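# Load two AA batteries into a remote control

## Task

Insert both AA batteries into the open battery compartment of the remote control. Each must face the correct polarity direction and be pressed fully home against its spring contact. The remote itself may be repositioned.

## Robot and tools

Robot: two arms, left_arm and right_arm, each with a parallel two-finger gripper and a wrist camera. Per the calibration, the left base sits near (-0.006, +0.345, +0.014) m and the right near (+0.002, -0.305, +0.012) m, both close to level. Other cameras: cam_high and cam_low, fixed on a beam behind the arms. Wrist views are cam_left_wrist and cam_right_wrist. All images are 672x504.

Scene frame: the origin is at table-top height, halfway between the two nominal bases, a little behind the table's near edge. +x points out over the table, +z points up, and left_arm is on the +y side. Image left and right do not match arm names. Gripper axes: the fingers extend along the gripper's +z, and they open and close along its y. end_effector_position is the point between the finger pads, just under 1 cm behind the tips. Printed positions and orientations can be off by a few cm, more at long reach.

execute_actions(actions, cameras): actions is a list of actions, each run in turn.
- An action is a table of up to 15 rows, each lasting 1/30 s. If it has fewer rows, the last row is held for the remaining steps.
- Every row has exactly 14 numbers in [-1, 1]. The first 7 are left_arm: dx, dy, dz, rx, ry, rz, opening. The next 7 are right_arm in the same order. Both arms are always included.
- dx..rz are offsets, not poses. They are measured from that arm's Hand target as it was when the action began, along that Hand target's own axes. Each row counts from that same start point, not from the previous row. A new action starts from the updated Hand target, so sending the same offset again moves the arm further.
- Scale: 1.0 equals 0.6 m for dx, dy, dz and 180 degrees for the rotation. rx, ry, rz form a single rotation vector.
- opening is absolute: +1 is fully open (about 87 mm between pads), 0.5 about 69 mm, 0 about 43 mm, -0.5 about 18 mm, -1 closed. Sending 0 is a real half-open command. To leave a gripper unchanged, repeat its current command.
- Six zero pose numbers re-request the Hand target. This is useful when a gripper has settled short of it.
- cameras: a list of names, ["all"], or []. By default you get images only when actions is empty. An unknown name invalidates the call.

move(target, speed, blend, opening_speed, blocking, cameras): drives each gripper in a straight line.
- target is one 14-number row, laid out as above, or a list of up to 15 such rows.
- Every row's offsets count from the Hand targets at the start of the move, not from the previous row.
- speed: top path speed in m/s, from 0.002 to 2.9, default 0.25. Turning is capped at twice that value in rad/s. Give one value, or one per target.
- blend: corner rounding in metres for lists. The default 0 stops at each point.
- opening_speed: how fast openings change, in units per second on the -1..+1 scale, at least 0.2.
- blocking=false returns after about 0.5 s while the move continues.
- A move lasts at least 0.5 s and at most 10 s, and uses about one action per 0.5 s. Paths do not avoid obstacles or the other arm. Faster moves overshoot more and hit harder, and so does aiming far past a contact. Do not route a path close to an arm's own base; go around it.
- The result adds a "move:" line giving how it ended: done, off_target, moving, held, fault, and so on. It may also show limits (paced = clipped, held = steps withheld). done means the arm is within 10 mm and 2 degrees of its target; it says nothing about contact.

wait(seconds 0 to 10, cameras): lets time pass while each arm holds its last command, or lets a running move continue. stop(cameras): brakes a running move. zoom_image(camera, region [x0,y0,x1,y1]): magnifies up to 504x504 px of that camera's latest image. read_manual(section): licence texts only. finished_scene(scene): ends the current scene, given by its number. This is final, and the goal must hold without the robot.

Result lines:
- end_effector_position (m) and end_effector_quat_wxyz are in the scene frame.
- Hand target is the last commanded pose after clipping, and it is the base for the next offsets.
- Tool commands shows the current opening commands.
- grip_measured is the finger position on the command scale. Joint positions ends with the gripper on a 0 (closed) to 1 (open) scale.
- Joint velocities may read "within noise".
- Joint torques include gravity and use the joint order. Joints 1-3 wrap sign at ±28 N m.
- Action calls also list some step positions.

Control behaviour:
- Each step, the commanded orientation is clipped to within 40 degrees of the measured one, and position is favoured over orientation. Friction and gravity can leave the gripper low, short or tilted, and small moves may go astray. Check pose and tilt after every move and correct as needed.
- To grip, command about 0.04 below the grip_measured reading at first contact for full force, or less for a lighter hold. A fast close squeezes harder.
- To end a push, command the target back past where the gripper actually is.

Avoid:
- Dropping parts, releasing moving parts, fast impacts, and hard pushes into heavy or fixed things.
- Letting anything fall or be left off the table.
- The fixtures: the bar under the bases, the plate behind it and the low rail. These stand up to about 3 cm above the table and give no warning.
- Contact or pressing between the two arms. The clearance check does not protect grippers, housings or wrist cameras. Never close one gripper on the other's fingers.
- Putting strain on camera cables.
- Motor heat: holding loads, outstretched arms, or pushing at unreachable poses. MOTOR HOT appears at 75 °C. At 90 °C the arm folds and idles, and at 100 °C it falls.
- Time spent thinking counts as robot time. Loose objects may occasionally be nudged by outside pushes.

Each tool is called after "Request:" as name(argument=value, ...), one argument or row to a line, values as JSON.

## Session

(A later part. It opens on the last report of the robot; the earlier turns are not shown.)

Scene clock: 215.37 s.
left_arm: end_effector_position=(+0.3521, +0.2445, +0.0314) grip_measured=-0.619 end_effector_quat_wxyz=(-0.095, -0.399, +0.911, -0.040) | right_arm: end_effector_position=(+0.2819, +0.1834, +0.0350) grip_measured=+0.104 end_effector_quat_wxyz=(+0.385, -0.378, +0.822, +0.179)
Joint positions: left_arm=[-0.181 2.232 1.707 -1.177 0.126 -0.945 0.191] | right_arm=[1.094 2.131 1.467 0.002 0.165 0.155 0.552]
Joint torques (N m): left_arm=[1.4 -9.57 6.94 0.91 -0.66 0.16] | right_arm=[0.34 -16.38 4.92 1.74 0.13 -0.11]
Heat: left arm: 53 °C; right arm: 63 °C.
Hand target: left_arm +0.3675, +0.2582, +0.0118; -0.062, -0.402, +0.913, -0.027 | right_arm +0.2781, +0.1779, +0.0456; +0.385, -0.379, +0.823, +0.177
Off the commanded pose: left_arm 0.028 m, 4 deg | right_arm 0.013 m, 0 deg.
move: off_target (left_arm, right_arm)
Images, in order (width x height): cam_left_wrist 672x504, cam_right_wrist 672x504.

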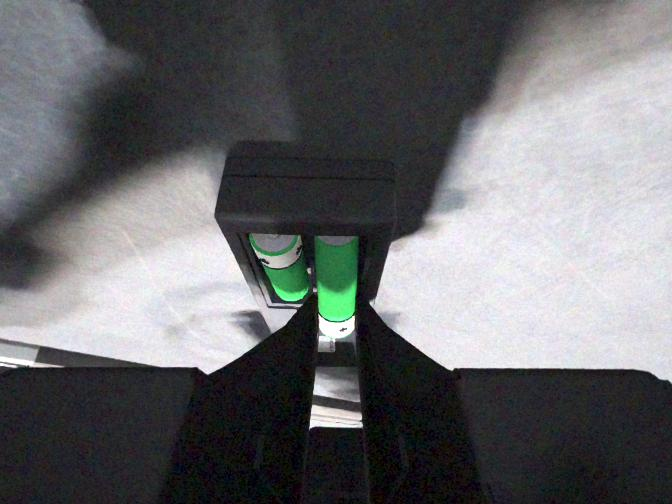

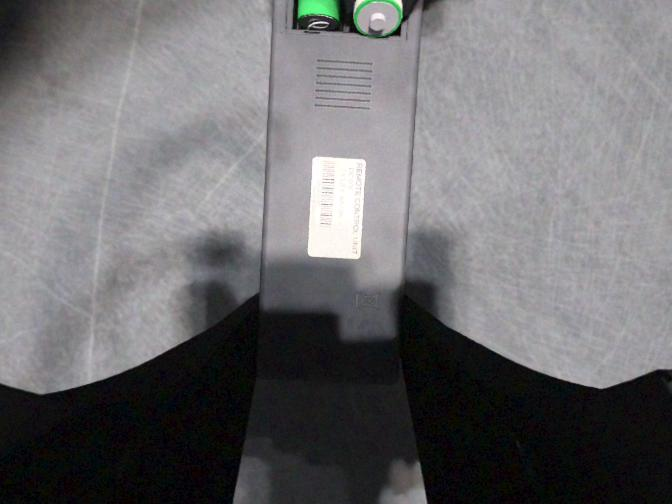

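Request:
move(
  target=[-0.02,0,-0.022,0,0,0,-0.78,0,0,0,0,0,0,-0.02],
  cameras=["cam_right_wrist","cam_left_wrist"],
  speed=0.05,
)

Request:
zoom_image(
  camera="cam_right_wrist",
  region=[250, 0, 440, 100],
)

Request:
zoom_image(
  camera="cam_left_wrist",
  region=[220, 170, 460, 410],
)

Scene clock: 216.53 s.
left_arm: end_effector_position=(+0.3548, +0.2490, +0.0329) grip_measured=-0.619 end_effector_quat_wxyz=(-0.104, -0.397, +0.911, -0.044) | right_arm: end_effector_position=(+0.2824, +0.1858, +0.0369) grip_measured=+0.104 end_effector_quat_wxyz=(+0.388, -0.378, +0.820, +0.184)
Joint positions: left_arm=[-0.164 2.254 1.744 -1.207 0.139 -0.924 0.191] | right_arm=[1.094 2.131 1.467 0.013 0.161 0.155 0.552]
Joint torques (N m): left_arm=[2.03 -10.29 11.08 0.53 -0.79 0.23] | right_arm=[0.34 -16.38 4.93 1.61 0.17 -0.11]
Heat: left arm: 53 °C; right arm: 63 °C.
Hand target: left_arm +0.3768, +0.2683, +0.0233; -0.062, -0.402, +0.913, -0.027 | right_arm +0.2781, +0.1779, +0.0456; +0.385, -0.379, +0.823, +0.177
Off the commanded pose: left_arm 0.031 m, 5 deg | right_arm 0.013 m, 1 deg.
move: off_target (left_arm, right_arm)
Images, in order (width x height): cam_left_wrist 672x504, cam_right_wrist 672x504.

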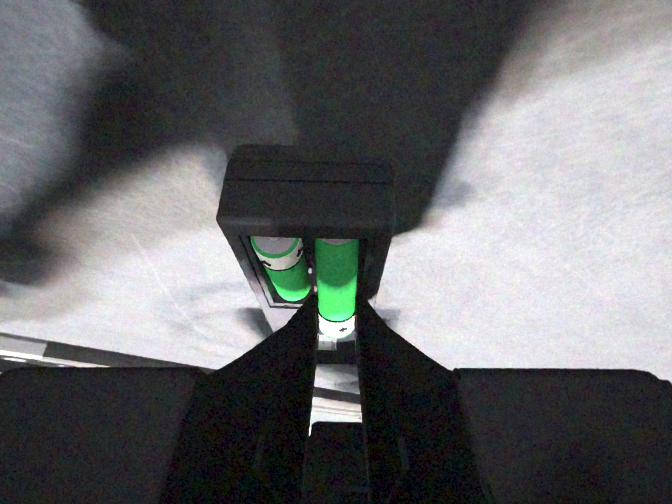

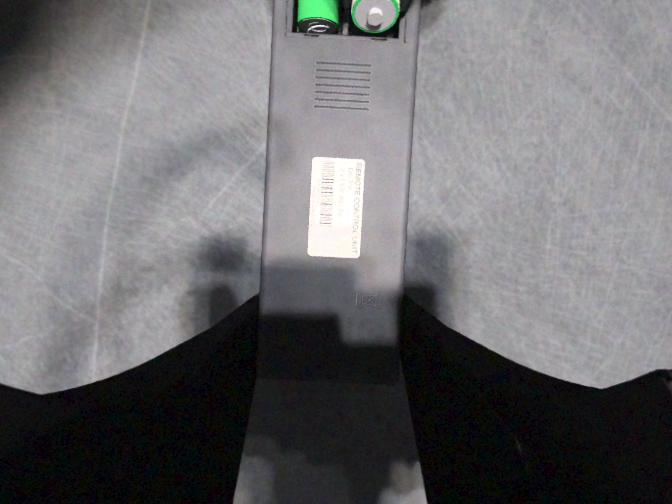

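Scaled by 2.653 from the camera's 672x504 image, which has a finer 960x720 frame.

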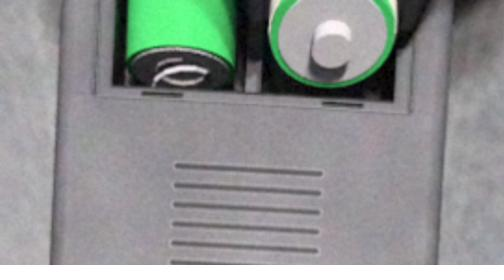

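Scaled by 2.100 from the camera's 672x504 image, which has a finer 960x720 frame.

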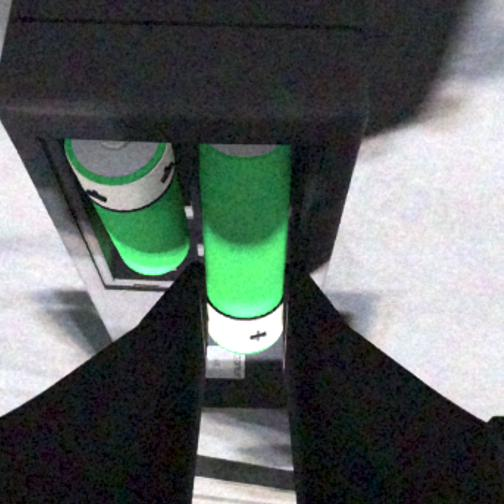

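Request:
move(
  target=[-0.025,0,-0.004,0,0,0,-0.8,0,0,0,0,0,0,-0.04],
  cameras=["cam_right_wrist","cam_left_wrist"],
  speed=0.05,
)

Request:
zoom_image(
  camera="cam_right_wrist",
  region=[250, 0, 440, 100],
)

Request:
zoom_image(
  camera="cam_left_wrist",
  region=[220, 170, 460, 410],
)

Scene clock: 217.73 s.
left_arm: end_effector_position=(+0.3584, +0.2559, +0.0348) grip_measured=-0.619 end_effector_quat_wxyz=(-0.119, -0.396, +0.909, -0.043) | right_arm: end_effector_position=(+0.2843, +0.1899, +0.0408) grip_measured=+0.100 end_effector_quat_wxyz=(+0.397, -0.375, +0.816, +0.191)
Joint positions: left_arm=[-0.142 2.292 1.808 -1.263 0.15 -0.898 0.191] | right_arm=[1.094 2.131 1.467 0.037 0.16 0.155 0.55]
Joint torques (N m): left_arm=[2.47 -10.77 11.58 0.68 -0.9 0.19] | right_arm=[0.32 -16.39 4.94 1.38 0.18 -0.11]
Heat: left arm: 54 °C; right arm: 64 °C.
Hand target: left_arm +0.3869, +0.2794, +0.0236; -0.063, -0.402, +0.913, -0.027 | right_arm +0.2781, +0.1779, +0.0456; +0.385, -0.379, +0.823, +0.177
Off the commanded pose: left_arm 0.039 m, 7 deg | right_arm 0.014 m, 2 deg.
move: off_target (left_arm, right_arm)
Images, in order (width x height): cam_left_wrist 672x504, cam_right_wrist 672x504.

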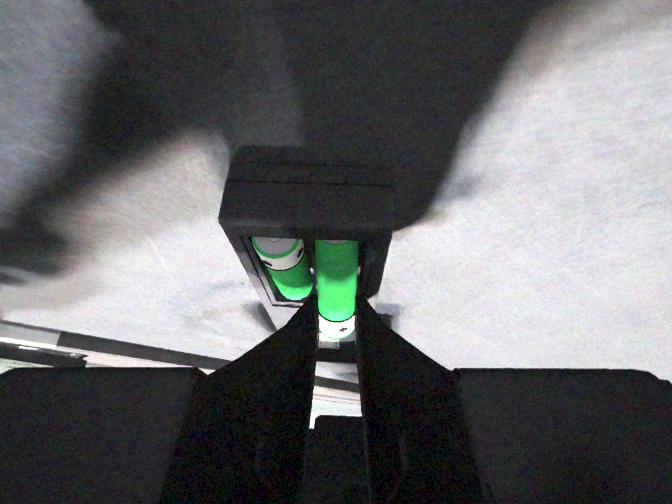

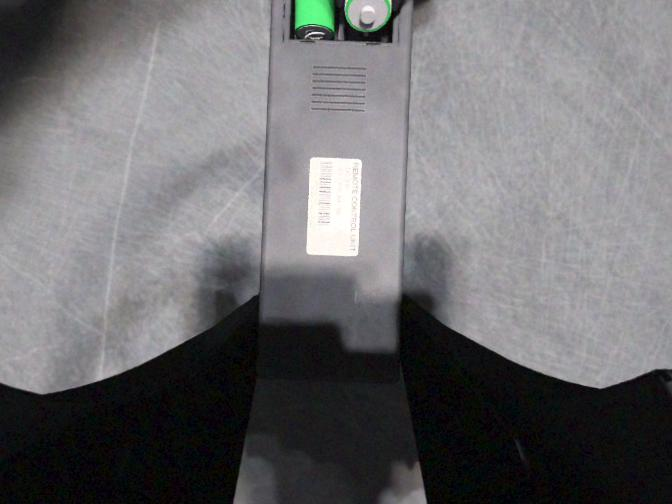

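Scaled by 2.653 from the camera's 672x504 image, which has a finer 960x720 frame.

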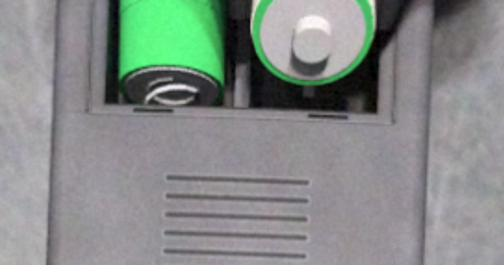

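Scaled by 2.100 from the camera's 672x504 image, which has a finer 960x720 frame.

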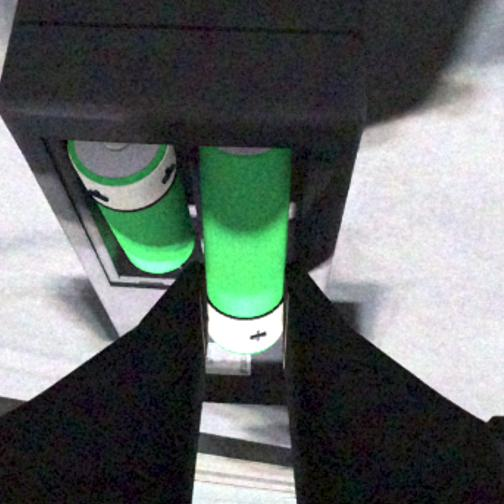

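Request:
move(
  target=[0.0,0,0.03,0,0,0,-0.8,0,0,0,0,0,0,-0.04],
  cameras=["cam_right_wrist","cam_left_wrist"],
  speed=0.05,
)

Request:
zoom_image(
  camera="cam_right_wrist",
  region=[250, 0, 440, 100],
)

Request:
zoom_image(
  camera="cam_left_wrist",
  region=[220, 170, 460, 410],
)

Scene clock: 218.67 s.
left_arm: end_effector_position=(+0.3579, +0.2552, +0.0328) grip_measured=-0.619 end_effector_quat_wxyz=(-0.122, -0.396, +0.909, -0.044) | right_arm: end_effector_position=(+0.2843, +0.1899, +0.0408) grip_measured=+0.100 end_effector_quat_wxyz=(+0.397, -0.375, +0.816, +0.191)
Joint positions: left_arm=[-0.142 2.299 1.808 -1.262 0.153 -0.898 0.191] | right_arm=[1.094 2.131 1.467 0.037 0.16 0.155 0.55]
Joint torques (N m): left_arm=[2.24 -9.81 7.2 1.28 -0.93 0.16] | right_arm=[0.32 -16.39 4.94 1.38 0.18 -0.11]
Heat: left arm: 54 °C; right arm: 64 °C.
Hand target: left_arm +0.3852, +0.2776, +0.0057; -0.063, -0.402, +0.913, -0.027 | right_arm +0.2781, +0.1779, +0.0455; +0.385, -0.379, +0.823, +0.177
Off the commanded pose: left_arm 0.044 m, 7 deg | right_arm 0.014 m, 2 deg.
move: off_target (left_arm, right_arm)
Images, in order (width x height): cam_left_wrist 672x504, cam_right_wrist 672x504.

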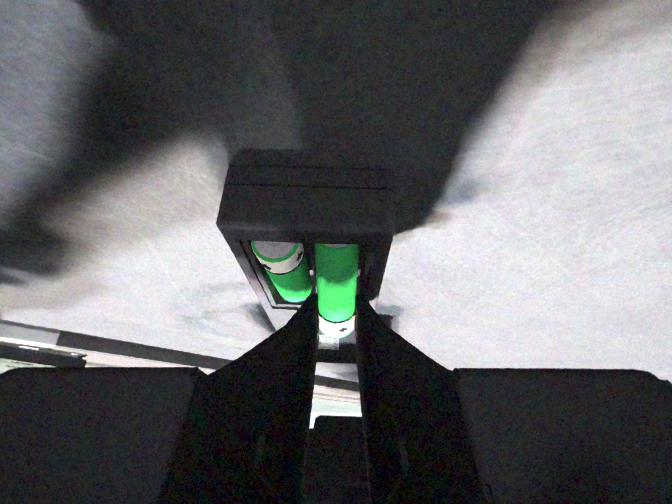

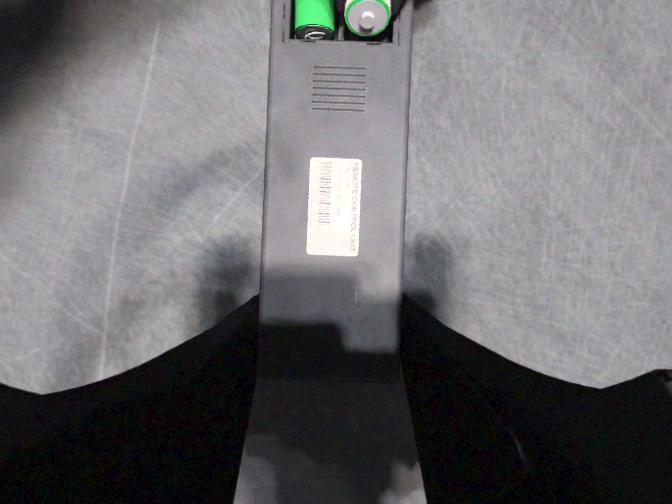

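Scaled by 2.653 from the camera's 672x504 image, which has a finer 960x720 frame.

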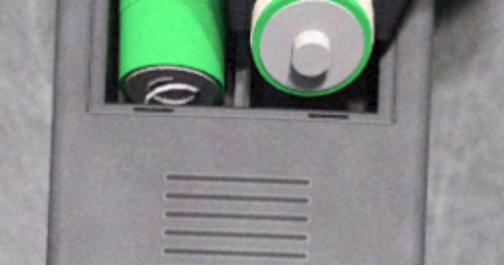

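Scaled by 2.100 from the camera's 672x504 image, which has a finer 960x720 frame.

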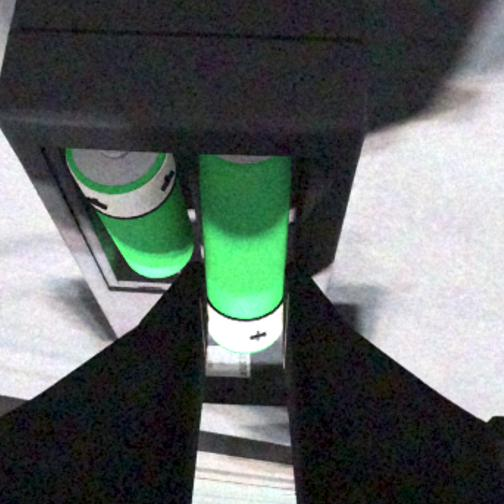

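Request:
move(
  target=[-0.008,0,0.025,0,0,0,-0.8,0,0,0,0,0,0,-0.04],
  cameras=["cam_right_wrist"],
  speed=0.05,
)

Request:
zoom_image(
  camera="cam_right_wrist",
  region=[250, 0, 440, 100],
)

Scene clock: 220.23 s.
left_arm: end_effector_position=(+0.3581, +0.2552, +0.0315) grip_measured=-0.619 end_effector_quat_wxyz=(-0.129, -0.396, +0.908, -0.052) | right_arm: end_effector_position=(+0.2840, +0.1901, +0.0408) grip_measured=+0.100 end_effector_quat_wxyz=(+0.396, -0.374, +0.816, +0.192)
Joint positions: left_arm=[-0.134 2.305 1.808 -1.26 0.172 -0.889 0.191] | right_arm=[1.094 2.131 1.467 0.037 0.159 0.157 0.55]
Joint torques (N m): left_arm=[2.06 -8.21 5.59 1.64 -1.1 0.14] | right_arm=[0.34 -16.39 4.96 1.38 0.19 -0.13]
Heat: left arm: 54 °C; right arm: 65 °C.
Hand target: left_arm +0.3872, +0.2797, -0.0097; -0.062, -0.402, +0.913, -0.027 | right_arm +0.2781, +0.1779, +0.0455; +0.385, -0.379, +0.823, +0.177
Off the commanded pose: left_arm 0.056 m, 8 deg | right_arm 0.014 m, 2 deg.
move: off_target (left_arm, right_arm)
Images, in order (width x height): cam_right_wrist 672x504.

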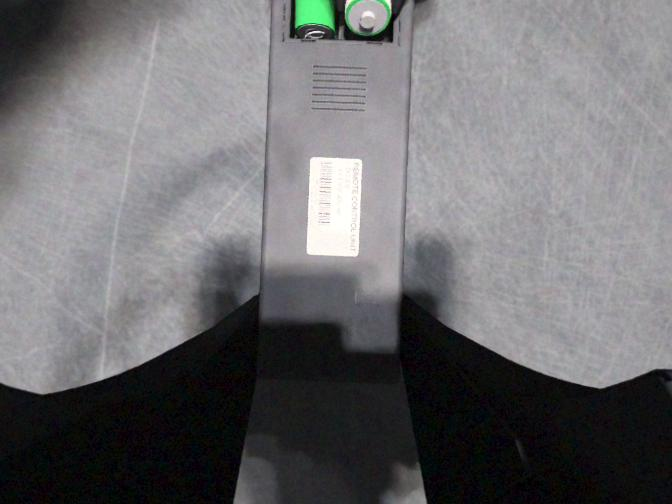

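Scaled by 2.653 from the camera's 672x504 image, which has a finer 960x720 frame.

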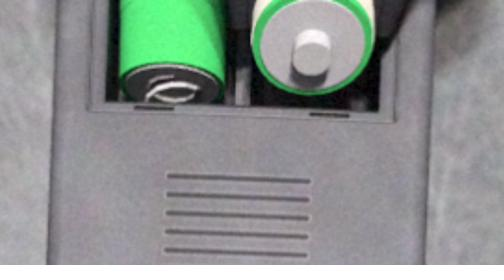

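Request:
move(
  target=[
    [0.038,0,-0.03,0,0,0,-0.8,0,0,0,0,0,0,-0.04],
    [0.038,0,-0.03,0,0,0,-0.4,0,0,0,0,0,0,-0.04],
    [0.045,0,-0.09,0,0,0,-0.4,0,0,0,0,0,0,-0.04],
  ],
  cameras=["cam_right_wrist","cam_left_wrist"],
  speed=0.06,
  opening_speed=0.3,
)

Request:
zoom_image(
  camera="cam_right_wrist",
  region=[250, 0, 440, 100],
)

Request:
zoom_image(
  camera="cam_left_wrist",
  region=[220, 130, 460, 370],
)

Scene clock: 224.07 s.
left_arm: end_effector_position=(+0.3624, +0.2639, +0.0340) grip_measured=-0.400 end_effector_quat_wxyz=(-0.093, -0.401, +0.911, -0.023) | right_arm: end_effector_position=(+0.2818, +0.1839, +0.0347) grip_measured=+0.098 end_effector_quat_wxyz=(+0.386, -0.377, +0.822, +0.181)
Joint positions: left_arm=[-0.146 2.274 1.795 -1.24 0.089 -0.916 0.3] | right_arm=[1.094 2.131 1.463 0.01 0.164 0.157 0.549]
Joint torques (N m): left_arm=[-0.25 -15.38 10.5 0.08 -0.28 -0.01] | right_arm=[0.32 -16.36 5.23 1.65 0.15 -0.13]
Heat: left arm: 54 °C; right arm: 66 °C.
Hand target: left_arm +0.3741, +0.2653, +0.0474; -0.063, -0.402, +0.913, -0.027 | right_arm +0.2781, +0.1778, +0.0455; +0.385, -0.379, +0.823, +0.177
Off the commanded pose: left_arm 0.018 m, 4 deg | right_arm 0.013 m, 1 deg.
move: off_target (left_arm, right_arm); target 2's new opening was sent with left_arm's hand 0.030 m and 7 deg from that target
Images, in order (width x height): cam_left_wrist 672x504, cam_right_wrist 672x504.

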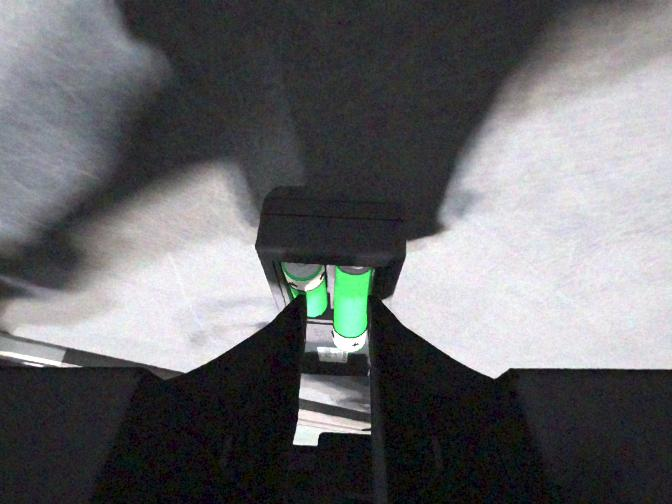

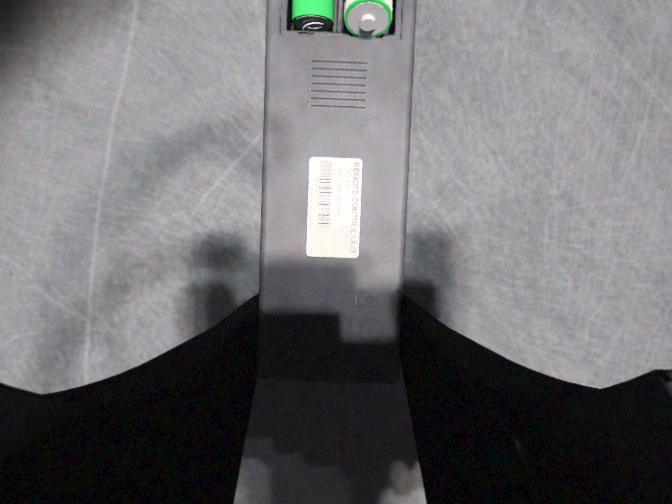

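Scaled by 2.653 from the camera's 672x504 image, which has a finer 960x720 frame.

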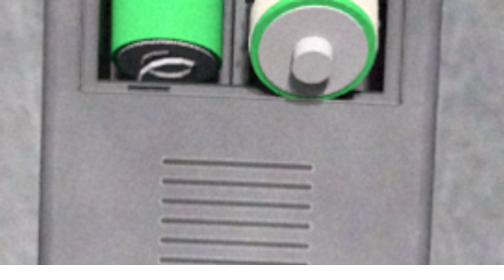

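Scaled by 2.100 from the camera's 672x504 image, which has a finer 960x720 frame.

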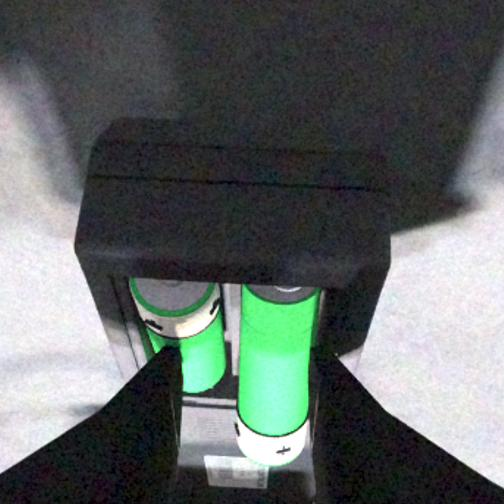

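Request:
zoom_image(
  camera="cam_right_wrist",
  region=[330, 0, 410, 60],
)

Scaled by 6.300 from the camera's 672x504 image, which has a finer 960x720 frame.

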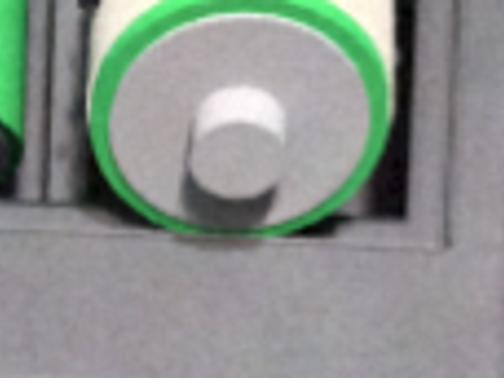

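Request:
move(
  target=[
    [0.029,0,0.004,0,-0.072,0,-0.3,0,0,0,0,0,0,-0.04],
    [0.025,0.002,0.031,0,-0.072,0,-0.3,0,0,0,0,0,0,-0.04],
  ],
  cameras=["cam_right_wrist","cam_left_wrist","cam_low"],
  speed=0.06,
)

Request:
zoom_image(
  camera="cam_left_wrist",
  region=[220, 130, 460, 370],
)

Request:
zoom_image(
  camera="cam_low",
  region=[320, 140, 460, 290],
)

Scene clock: 230.00 s.
left_arm: end_effector_position=(+0.3584, +0.2547, +0.0331) grip_measured=-0.300 end_effector_quat_wxyz=(+0.026, -0.401, +0.915, +0.022) | right_arm: end_effector_position=(+0.2818, +0.1838, +0.0347) grip_measured=+0.098 end_effector_quat_wxyz=(+0.386, -0.377, +0.822, +0.181)
Joint positions: left_arm=[-0.256 2.105 1.568 -1.028 -0.106 -1.025 0.35] | right_arm=[1.094 2.131 1.463 0.01 0.164 0.157 0.549]
Joint torques (N m): left_arm=[-0.44 -12.67 5.6 0.83 -0.35 -0.02] | right_arm=[0.32 -16.38 5.23 1.65 0.15 -0.13]
Heat: left arm: 56 °C; right arm: 68 °C.
Hand target: left_arm +0.3614, +0.2532, +0.0310; +0.041, -0.402, +0.914, +0.019 | right_arm +0.2781, +0.1778, +0.0455; +0.385, -0.379, +0.823, +0.177
Off the commanded pose: left_arm 0.004 m, 2 deg | right_arm 0.013 m, 1 deg.
move: off_target (right_arm)
Images, in order (width x height): cam_low 672x504, cam_left_wrist 672x504, cam_right_wrist 672x504.

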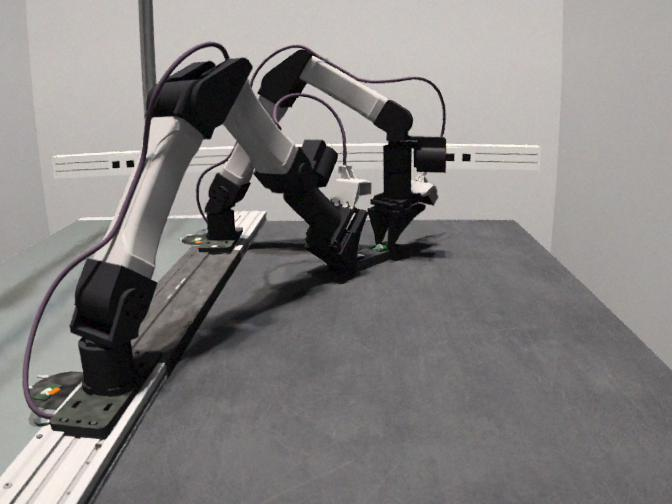

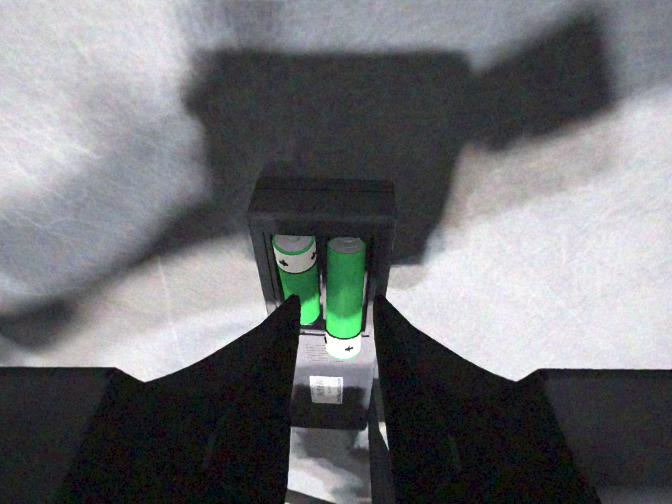

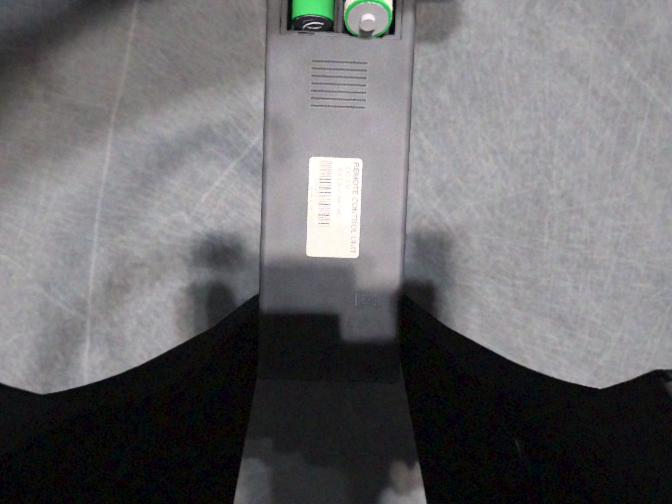

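Scaled by 2.100 from the camera's 672x504 image, which has a finer 960x720 frame.

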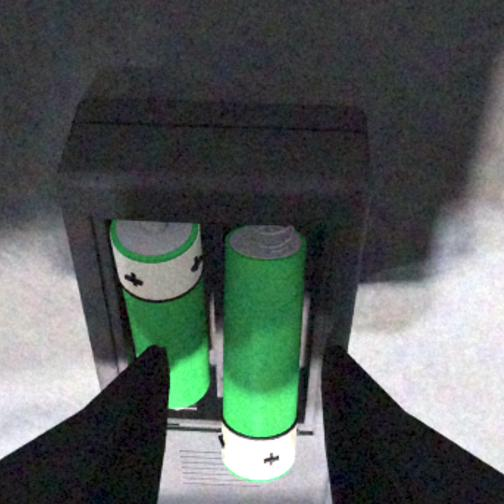

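Scaled by 3.360 from the camera's 672x504 image, which has a finer 960x720 frame.

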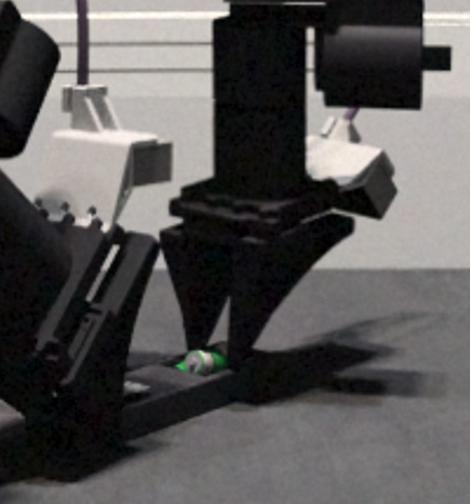

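Request:
move(
  target=[
    [0,0,0,0,0,0,-0.3,0,0,0,0,0,0,0.4],
    [0,0,0,0,0,0,-0.3,0.006,0,-0.012,0,-0.065,0,0.4],
    [0,0,0,0,0,0,-0.3,0.006,0,-0.012,0,-0.065,0,0.02],
  ],
  cameras=["cam_right_wrist","cam_left_wrist","cam_low"],
  speed=0.06,
  opening_speed=0.6,
)

Request:
zoom_image(
  camera="cam_low",
  region=[320, 140, 460, 290],
)

Request:
zoom_image(
  camera="cam_left_wrist",
  region=[220, 130, 460, 370],
)

Scene clock: 234.60 s.
left_arm: end_effector_position=(+0.3590, +0.2546, +0.0330) grip_measured=-0.300 end_effector_quat_wxyz=(+0.027, -0.401, +0.915, +0.022) | right_arm: end_effector_position=(+0.2745, +0.1750, +0.0347) grip_measured=+0.099 end_effector_quat_wxyz=(+0.460, -0.358, +0.783, +0.215)
Joint positions: left_arm=[-0.256 2.105 1.568 -1.025 -0.106 -1.025 0.35] | right_arm=[1.114 2.064 1.191 0.399 0.208 0.136 0.549]
Joint torques (N m): left_arm=[-0.43 -12.63 5.61 0.81 -0.34 -0.01] | right_arm=[0.32 -15.31 4.64 2.07 0.15 -0.21]
Heat: left arm: 56 °C; right arm: 69 °C.
Hand target: left_arm +0.3613, +0.2533, +0.0310; +0.041, -0.402, +0.914, +0.019 | right_arm +0.2729, +0.1720, +0.0475; +0.467, -0.359, +0.779, +0.215
Off the commanded pose: left_arm 0.003 m, 2 deg | right_arm 0.013 m, 1 deg.
move: off_target (right_arm); target 3's new opening was sent with right_arm's hand 0.013 m and 1 deg from that target
Images, in order (width x height): cam_low 672x504, cam_left_wrist 672x504, cam_right_wrist 672x504.

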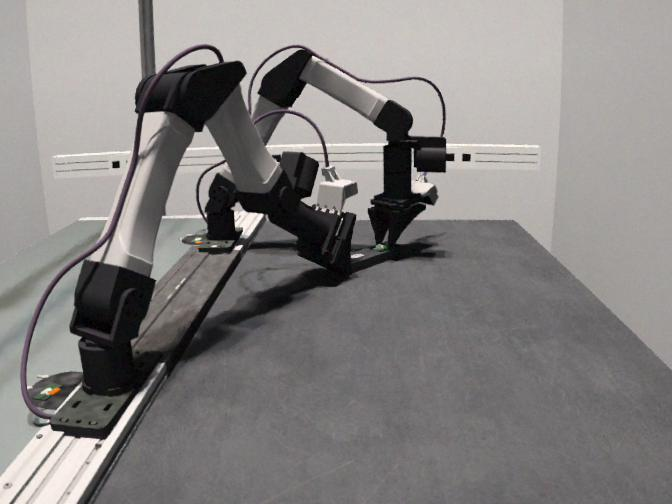

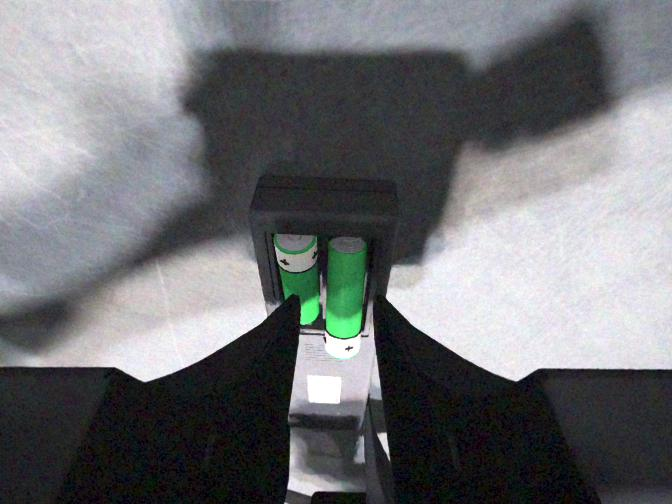

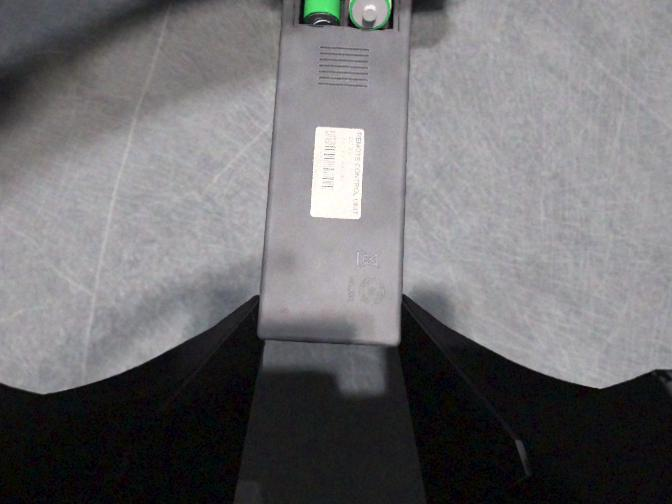

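Scaled by 3.360 from the camera's 672x504 image, which has a finer 960x720 frame.

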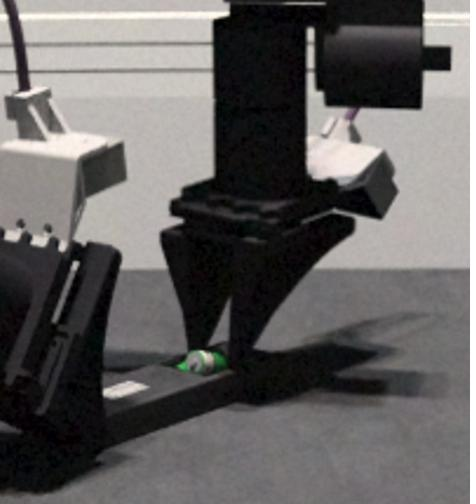

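Scaled by 2.100 from the camera's 672x504 image, which has a finer 960x720 frame.

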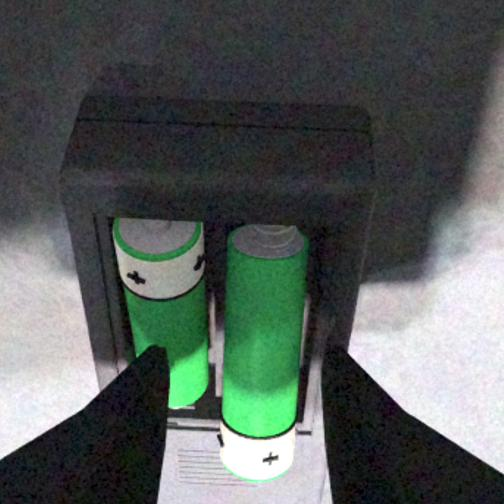

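Request:
move(
  target=[
    [0.030,-0.005,-0.023,0,0,0,-0.3,0,0,0,0,0,0,0.02],
    [0.032,-0.005,0.0,0,0,0,-0.3,0,0,0,0,0,0,0.02],
  ],
  cameras=["cam_right_wrist","cam_left_wrist","cam_low"],
  speed=0.06,
)

Request:
zoom_image(
  camera="cam_left_wrist",
  region=[220, 130, 460, 370],
)

Request:
zoom_image(
  camera="cam_right_wrist",
  region=[250, 0, 440, 100],
)

Scene clock: 236.60 s.
left_arm: end_effector_position=(+0.3520, +0.2376, +0.0295) grip_measured=-0.300 end_effector_quat_wxyz=(+0.034, -0.401, +0.915, +0.017) | right_arm: end_effector_position=(+0.2745, +0.1750, +0.0347) grip_measured=+0.099 end_effector_quat_wxyz=(+0.460, -0.358, +0.783, +0.215)
Joint positions: left_arm=[-0.302 2.085 1.52 -0.987 -0.108 -1.071 0.35] | right_arm=[1.114 2.064 1.191 0.399 0.208 0.136 0.549]
Joint torques (N m): left_arm=[-0.4 -12.51 6.06 0.6 -0.34 -0.03] | right_arm=[0.34 -15.31 4.63 2.07 0.15 -0.21]
Heat: left arm: 56 °C; right arm: 69 °C.
Hand target: left_arm +0.3506, +0.2372, +0.0292; +0.041, -0.402, +0.914, +0.019 | right_arm +0.2729, +0.1720, +0.0475; +0.467, -0.359, +0.779, +0.215
Off the commanded pose: left_arm 0.001 m, 1 deg | right_arm 0.013 m, 1 deg.
move: off_target (right_arm)
Images, in order (width x height): cam_low 672x504, cam_left_wrist 672x504, cam_right_wrist 672x504.

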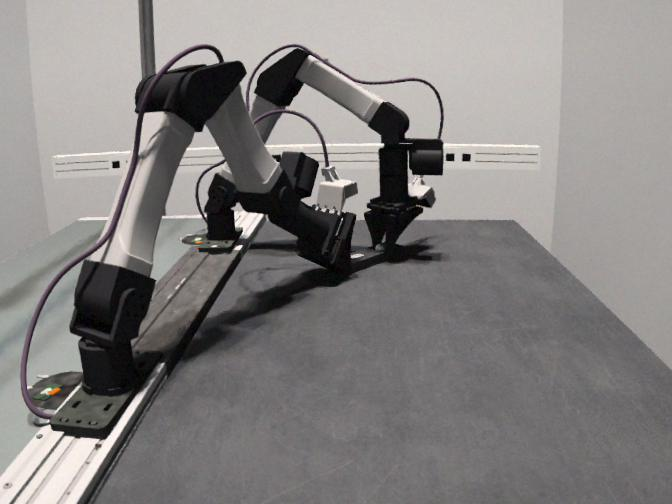

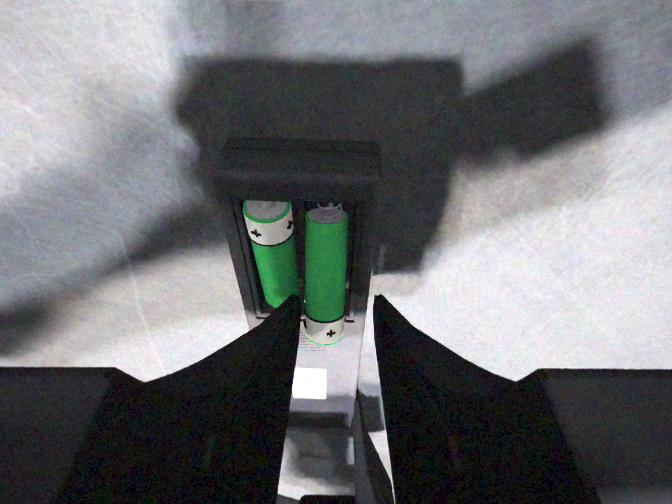

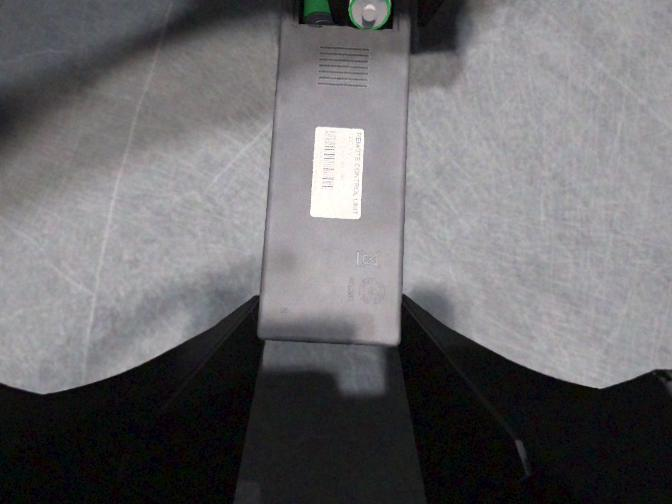

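Scaled by 2.100 from the camera's 672x504 image, which has a finer 960x720 frame.

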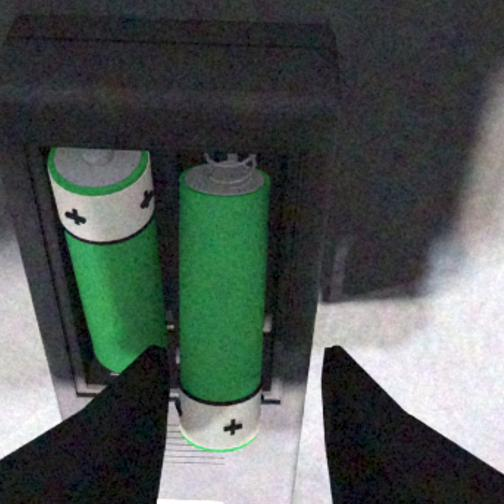

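Scaled by 2.653 from the camera's 672x504 image, which has a finer 960x720 frame.

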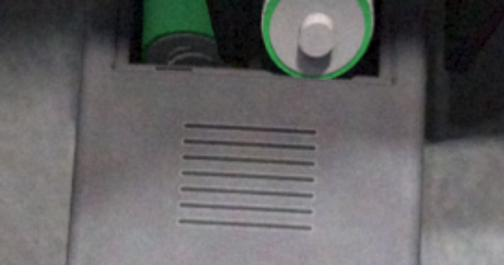

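Request:
move(
  target=[
    [0.003,0.010,-0.033,0,0,0,-0.3,0,0,0,0,0,0,0.02],
    [0.003,0.010,-0.004,0,0,0,-0.3,0,0,0,0,0,0,0.02],
  ],
  cameras=["cam_left_wrist"],
  speed=0.06,
)

Request:
zoom_image(
  camera="cam_left_wrist",
  region=[220, 130, 460, 370],
)

Scene clock: 238.50 s.
left_arm: end_effector_position=(+0.3449, +0.2396, +0.0343) grip_measured=-0.300 end_effector_quat_wxyz=(+0.035, -0.402, +0.915, +0.017) | right_arm: end_effector_position=(+0.2745, +0.1750, +0.0347) grip_measured=+0.099 end_effector_quat_wxyz=(+0.460, -0.358, +0.783, +0.215)
Joint positions: left_arm=[-0.302 2.05 1.488 -0.988 -0.108 -1.072 0.35] | right_arm=[1.114 2.064 1.191 0.399 0.208 0.136 0.549]
Joint torques (N m): left_arm=[-0.24 -11.33 6.42 0.61 -0.34 0.02] | right_arm=[0.34 -15.32 4.63 2.07 0.15 -0.21]
Heat: left arm: 56 °C; right arm: 70 °C.
Hand target: left_arm +0.3449, +0.2397, +0.0315; +0.041, -0.402, +0.914, +0.019 | right_arm +0.2729, +0.1720, +0.0475; +0.467, -0.359, +0.779, +0.215
Off the commanded pose: left_arm 0.003 m, 1 deg | right_arm 0.013 m, 1 deg.
move: off_target (right_arm)
Images, in order (width x height): cam_left_wrist 672x504.

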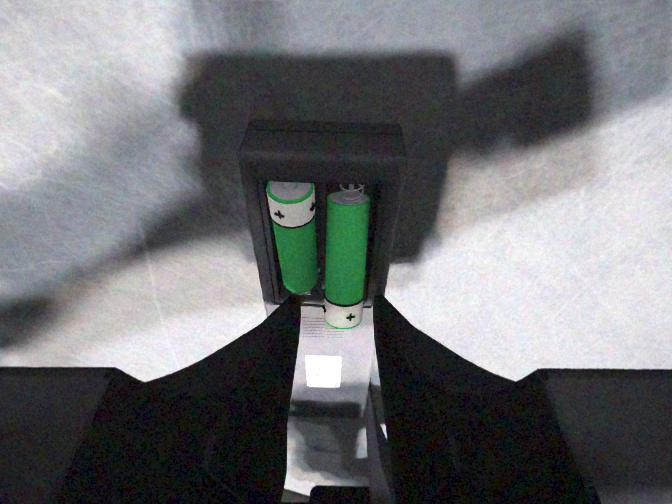

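Scaled by 2.100 from the camera's 672x504 image, which has a finer 960x720 frame.

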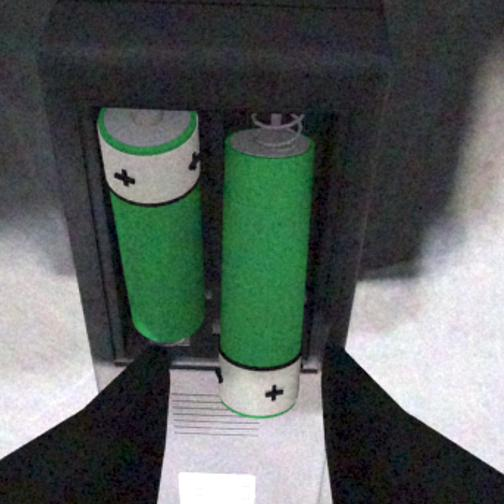

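Request:
move(
  target=[0,-0.003,0.002,0,0,0,-0.7,0,0,0,0,0,0,0.0],
  cameras=["cam_left_wrist","cam_right_wrist"],
  opening_speed=0.4,
)

Request:
zoom_image(
  camera="cam_right_wrist",
  region=[250, 0, 440, 100],
)

Scene clock: 239.93 s.
left_arm: end_effector_position=(+0.3470, +0.2390, +0.0342) grip_measured=-0.620 end_effector_quat_wxyz=(+0.038, -0.402, +0.915, +0.014) | right_arm: end_effector_position=(+0.2745, +0.1749, +0.0347) grip_measured=+0.099 end_effector_quat_wxyz=(+0.460, -0.358, +0.783, +0.215)
Joint positions: left_arm=[-0.302 2.05 1.488 -0.979 -0.108 -1.072 0.19] | right_arm=[1.114 2.064 1.191 0.399 0.208 0.135 0.549]
Joint torques (N m): left_arm=[-0.36 -10.62 7.01 0.58 -0.34 0.01] | right_arm=[0.34 -15.32 4.64 2.07 0.15 -0.21]
Heat: left arm: 56 °C; right arm: 70 °C.
Hand target: left_arm +0.3463, +0.2386, +0.0303; +0.041, -0.402, +0.914, +0.019 | right_arm +0.2729, +0.1720, +0.0475; +0.467, -0.359, +0.779, +0.215
Off the commanded pose: left_arm 0.004 m, 1 deg | right_arm 0.013 m, 1 deg.
move: off_target (right_arm)
Images, in order (width x height): cam_left_wrist 672x504, cam_right_wrist 672x504.

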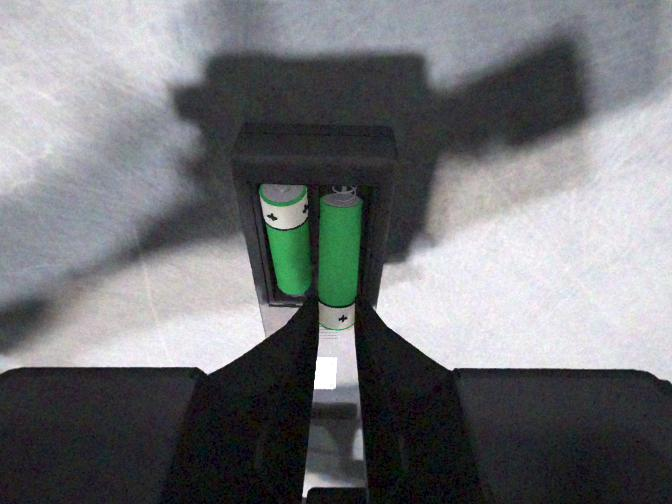

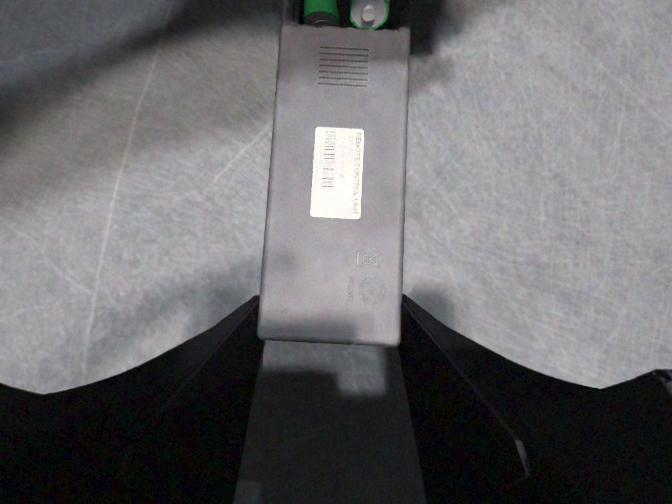

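Scaled by 2.653 from the camera's 672x504 image, which has a finer 960x720 frame.

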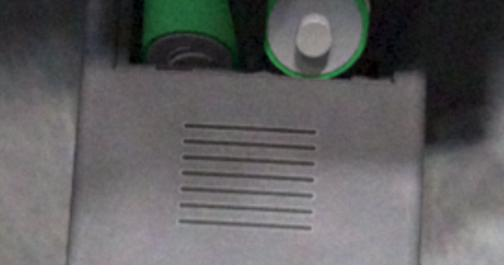

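Request:
move(
  target=[-0.06,0,-0.003,0,-0.03,0,-0.8,0,0,0,0,0,0,-0.03],
  cameras=["cam_left_wrist","cam_right_wrist"],
  speed=0.06,
)

Request:
zoom_image(
  camera="cam_right_wrist",
  region=[250, 0, 440, 100],
)

Request:
zoom_image(
  camera="cam_left_wrist",
  region=[220, 130, 460, 370],
)

Scene clock: 245.77 s.
left_arm: end_effector_position=(+0.3477, +0.2451, +0.0340) grip_measured=-0.620 end_effector_quat_wxyz=(+0.038, -0.395, +0.918, +0.016) | right_arm: end_effector_position=(+0.2745, +0.1762, +0.0360) grip_measured=+0.099 end_effector_quat_wxyz=(+0.462, -0.360, +0.781, +0.218)
Joint positions: left_arm=[-0.289 2.05 1.488 -0.979 -0.111 -1.042 0.19] | right_arm=[1.114 2.064 1.191 0.406 0.204 0.131 0.549]
Joint torques (N m): left_arm=[1.89 -10.03 11.45 0.74 -1.07 0.14] | right_arm=[0.34 -15.31 4.63 2 0.19 -0.16]
Heat: left arm: 55 °C; right arm: 71 °C.
Hand target: left_arm +0.3705, +0.2650, +0.0353; +0.084, -0.401, +0.911, +0.038 | right_arm +0.2730, +0.1719, +0.0475; +0.467, -0.359, +0.779, +0.215
Off the commanded pose: left_arm 0.030 m, 6 deg | right_arm 0.012 m, 1 deg.
move: off_target (left_arm, right_arm)
Images, in order (width x height): cam_left_wrist 672x504, cam_right_wrist 672x504.

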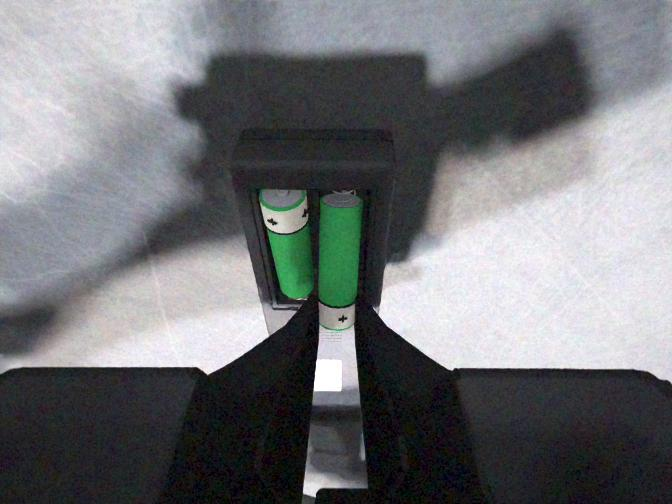

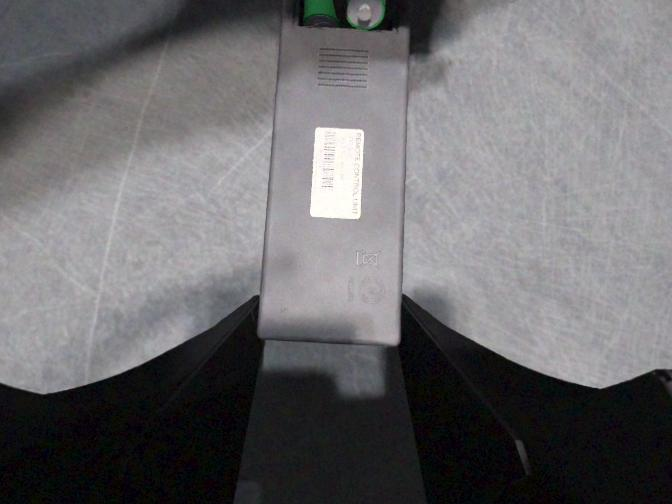

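Scaled by 2.653 from the camera's 672x504 image, which has a finer 960x720 frame.

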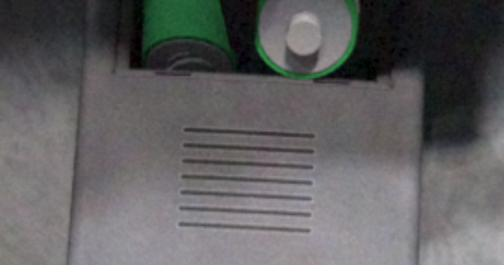

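Scaled by 2.100 from the camera's 672x504 image, which has a finer 960x720 frame.

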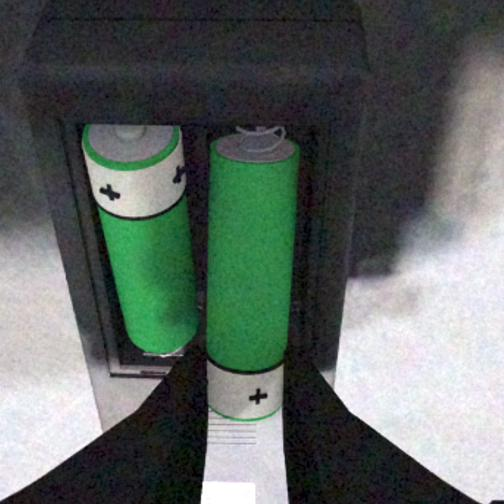

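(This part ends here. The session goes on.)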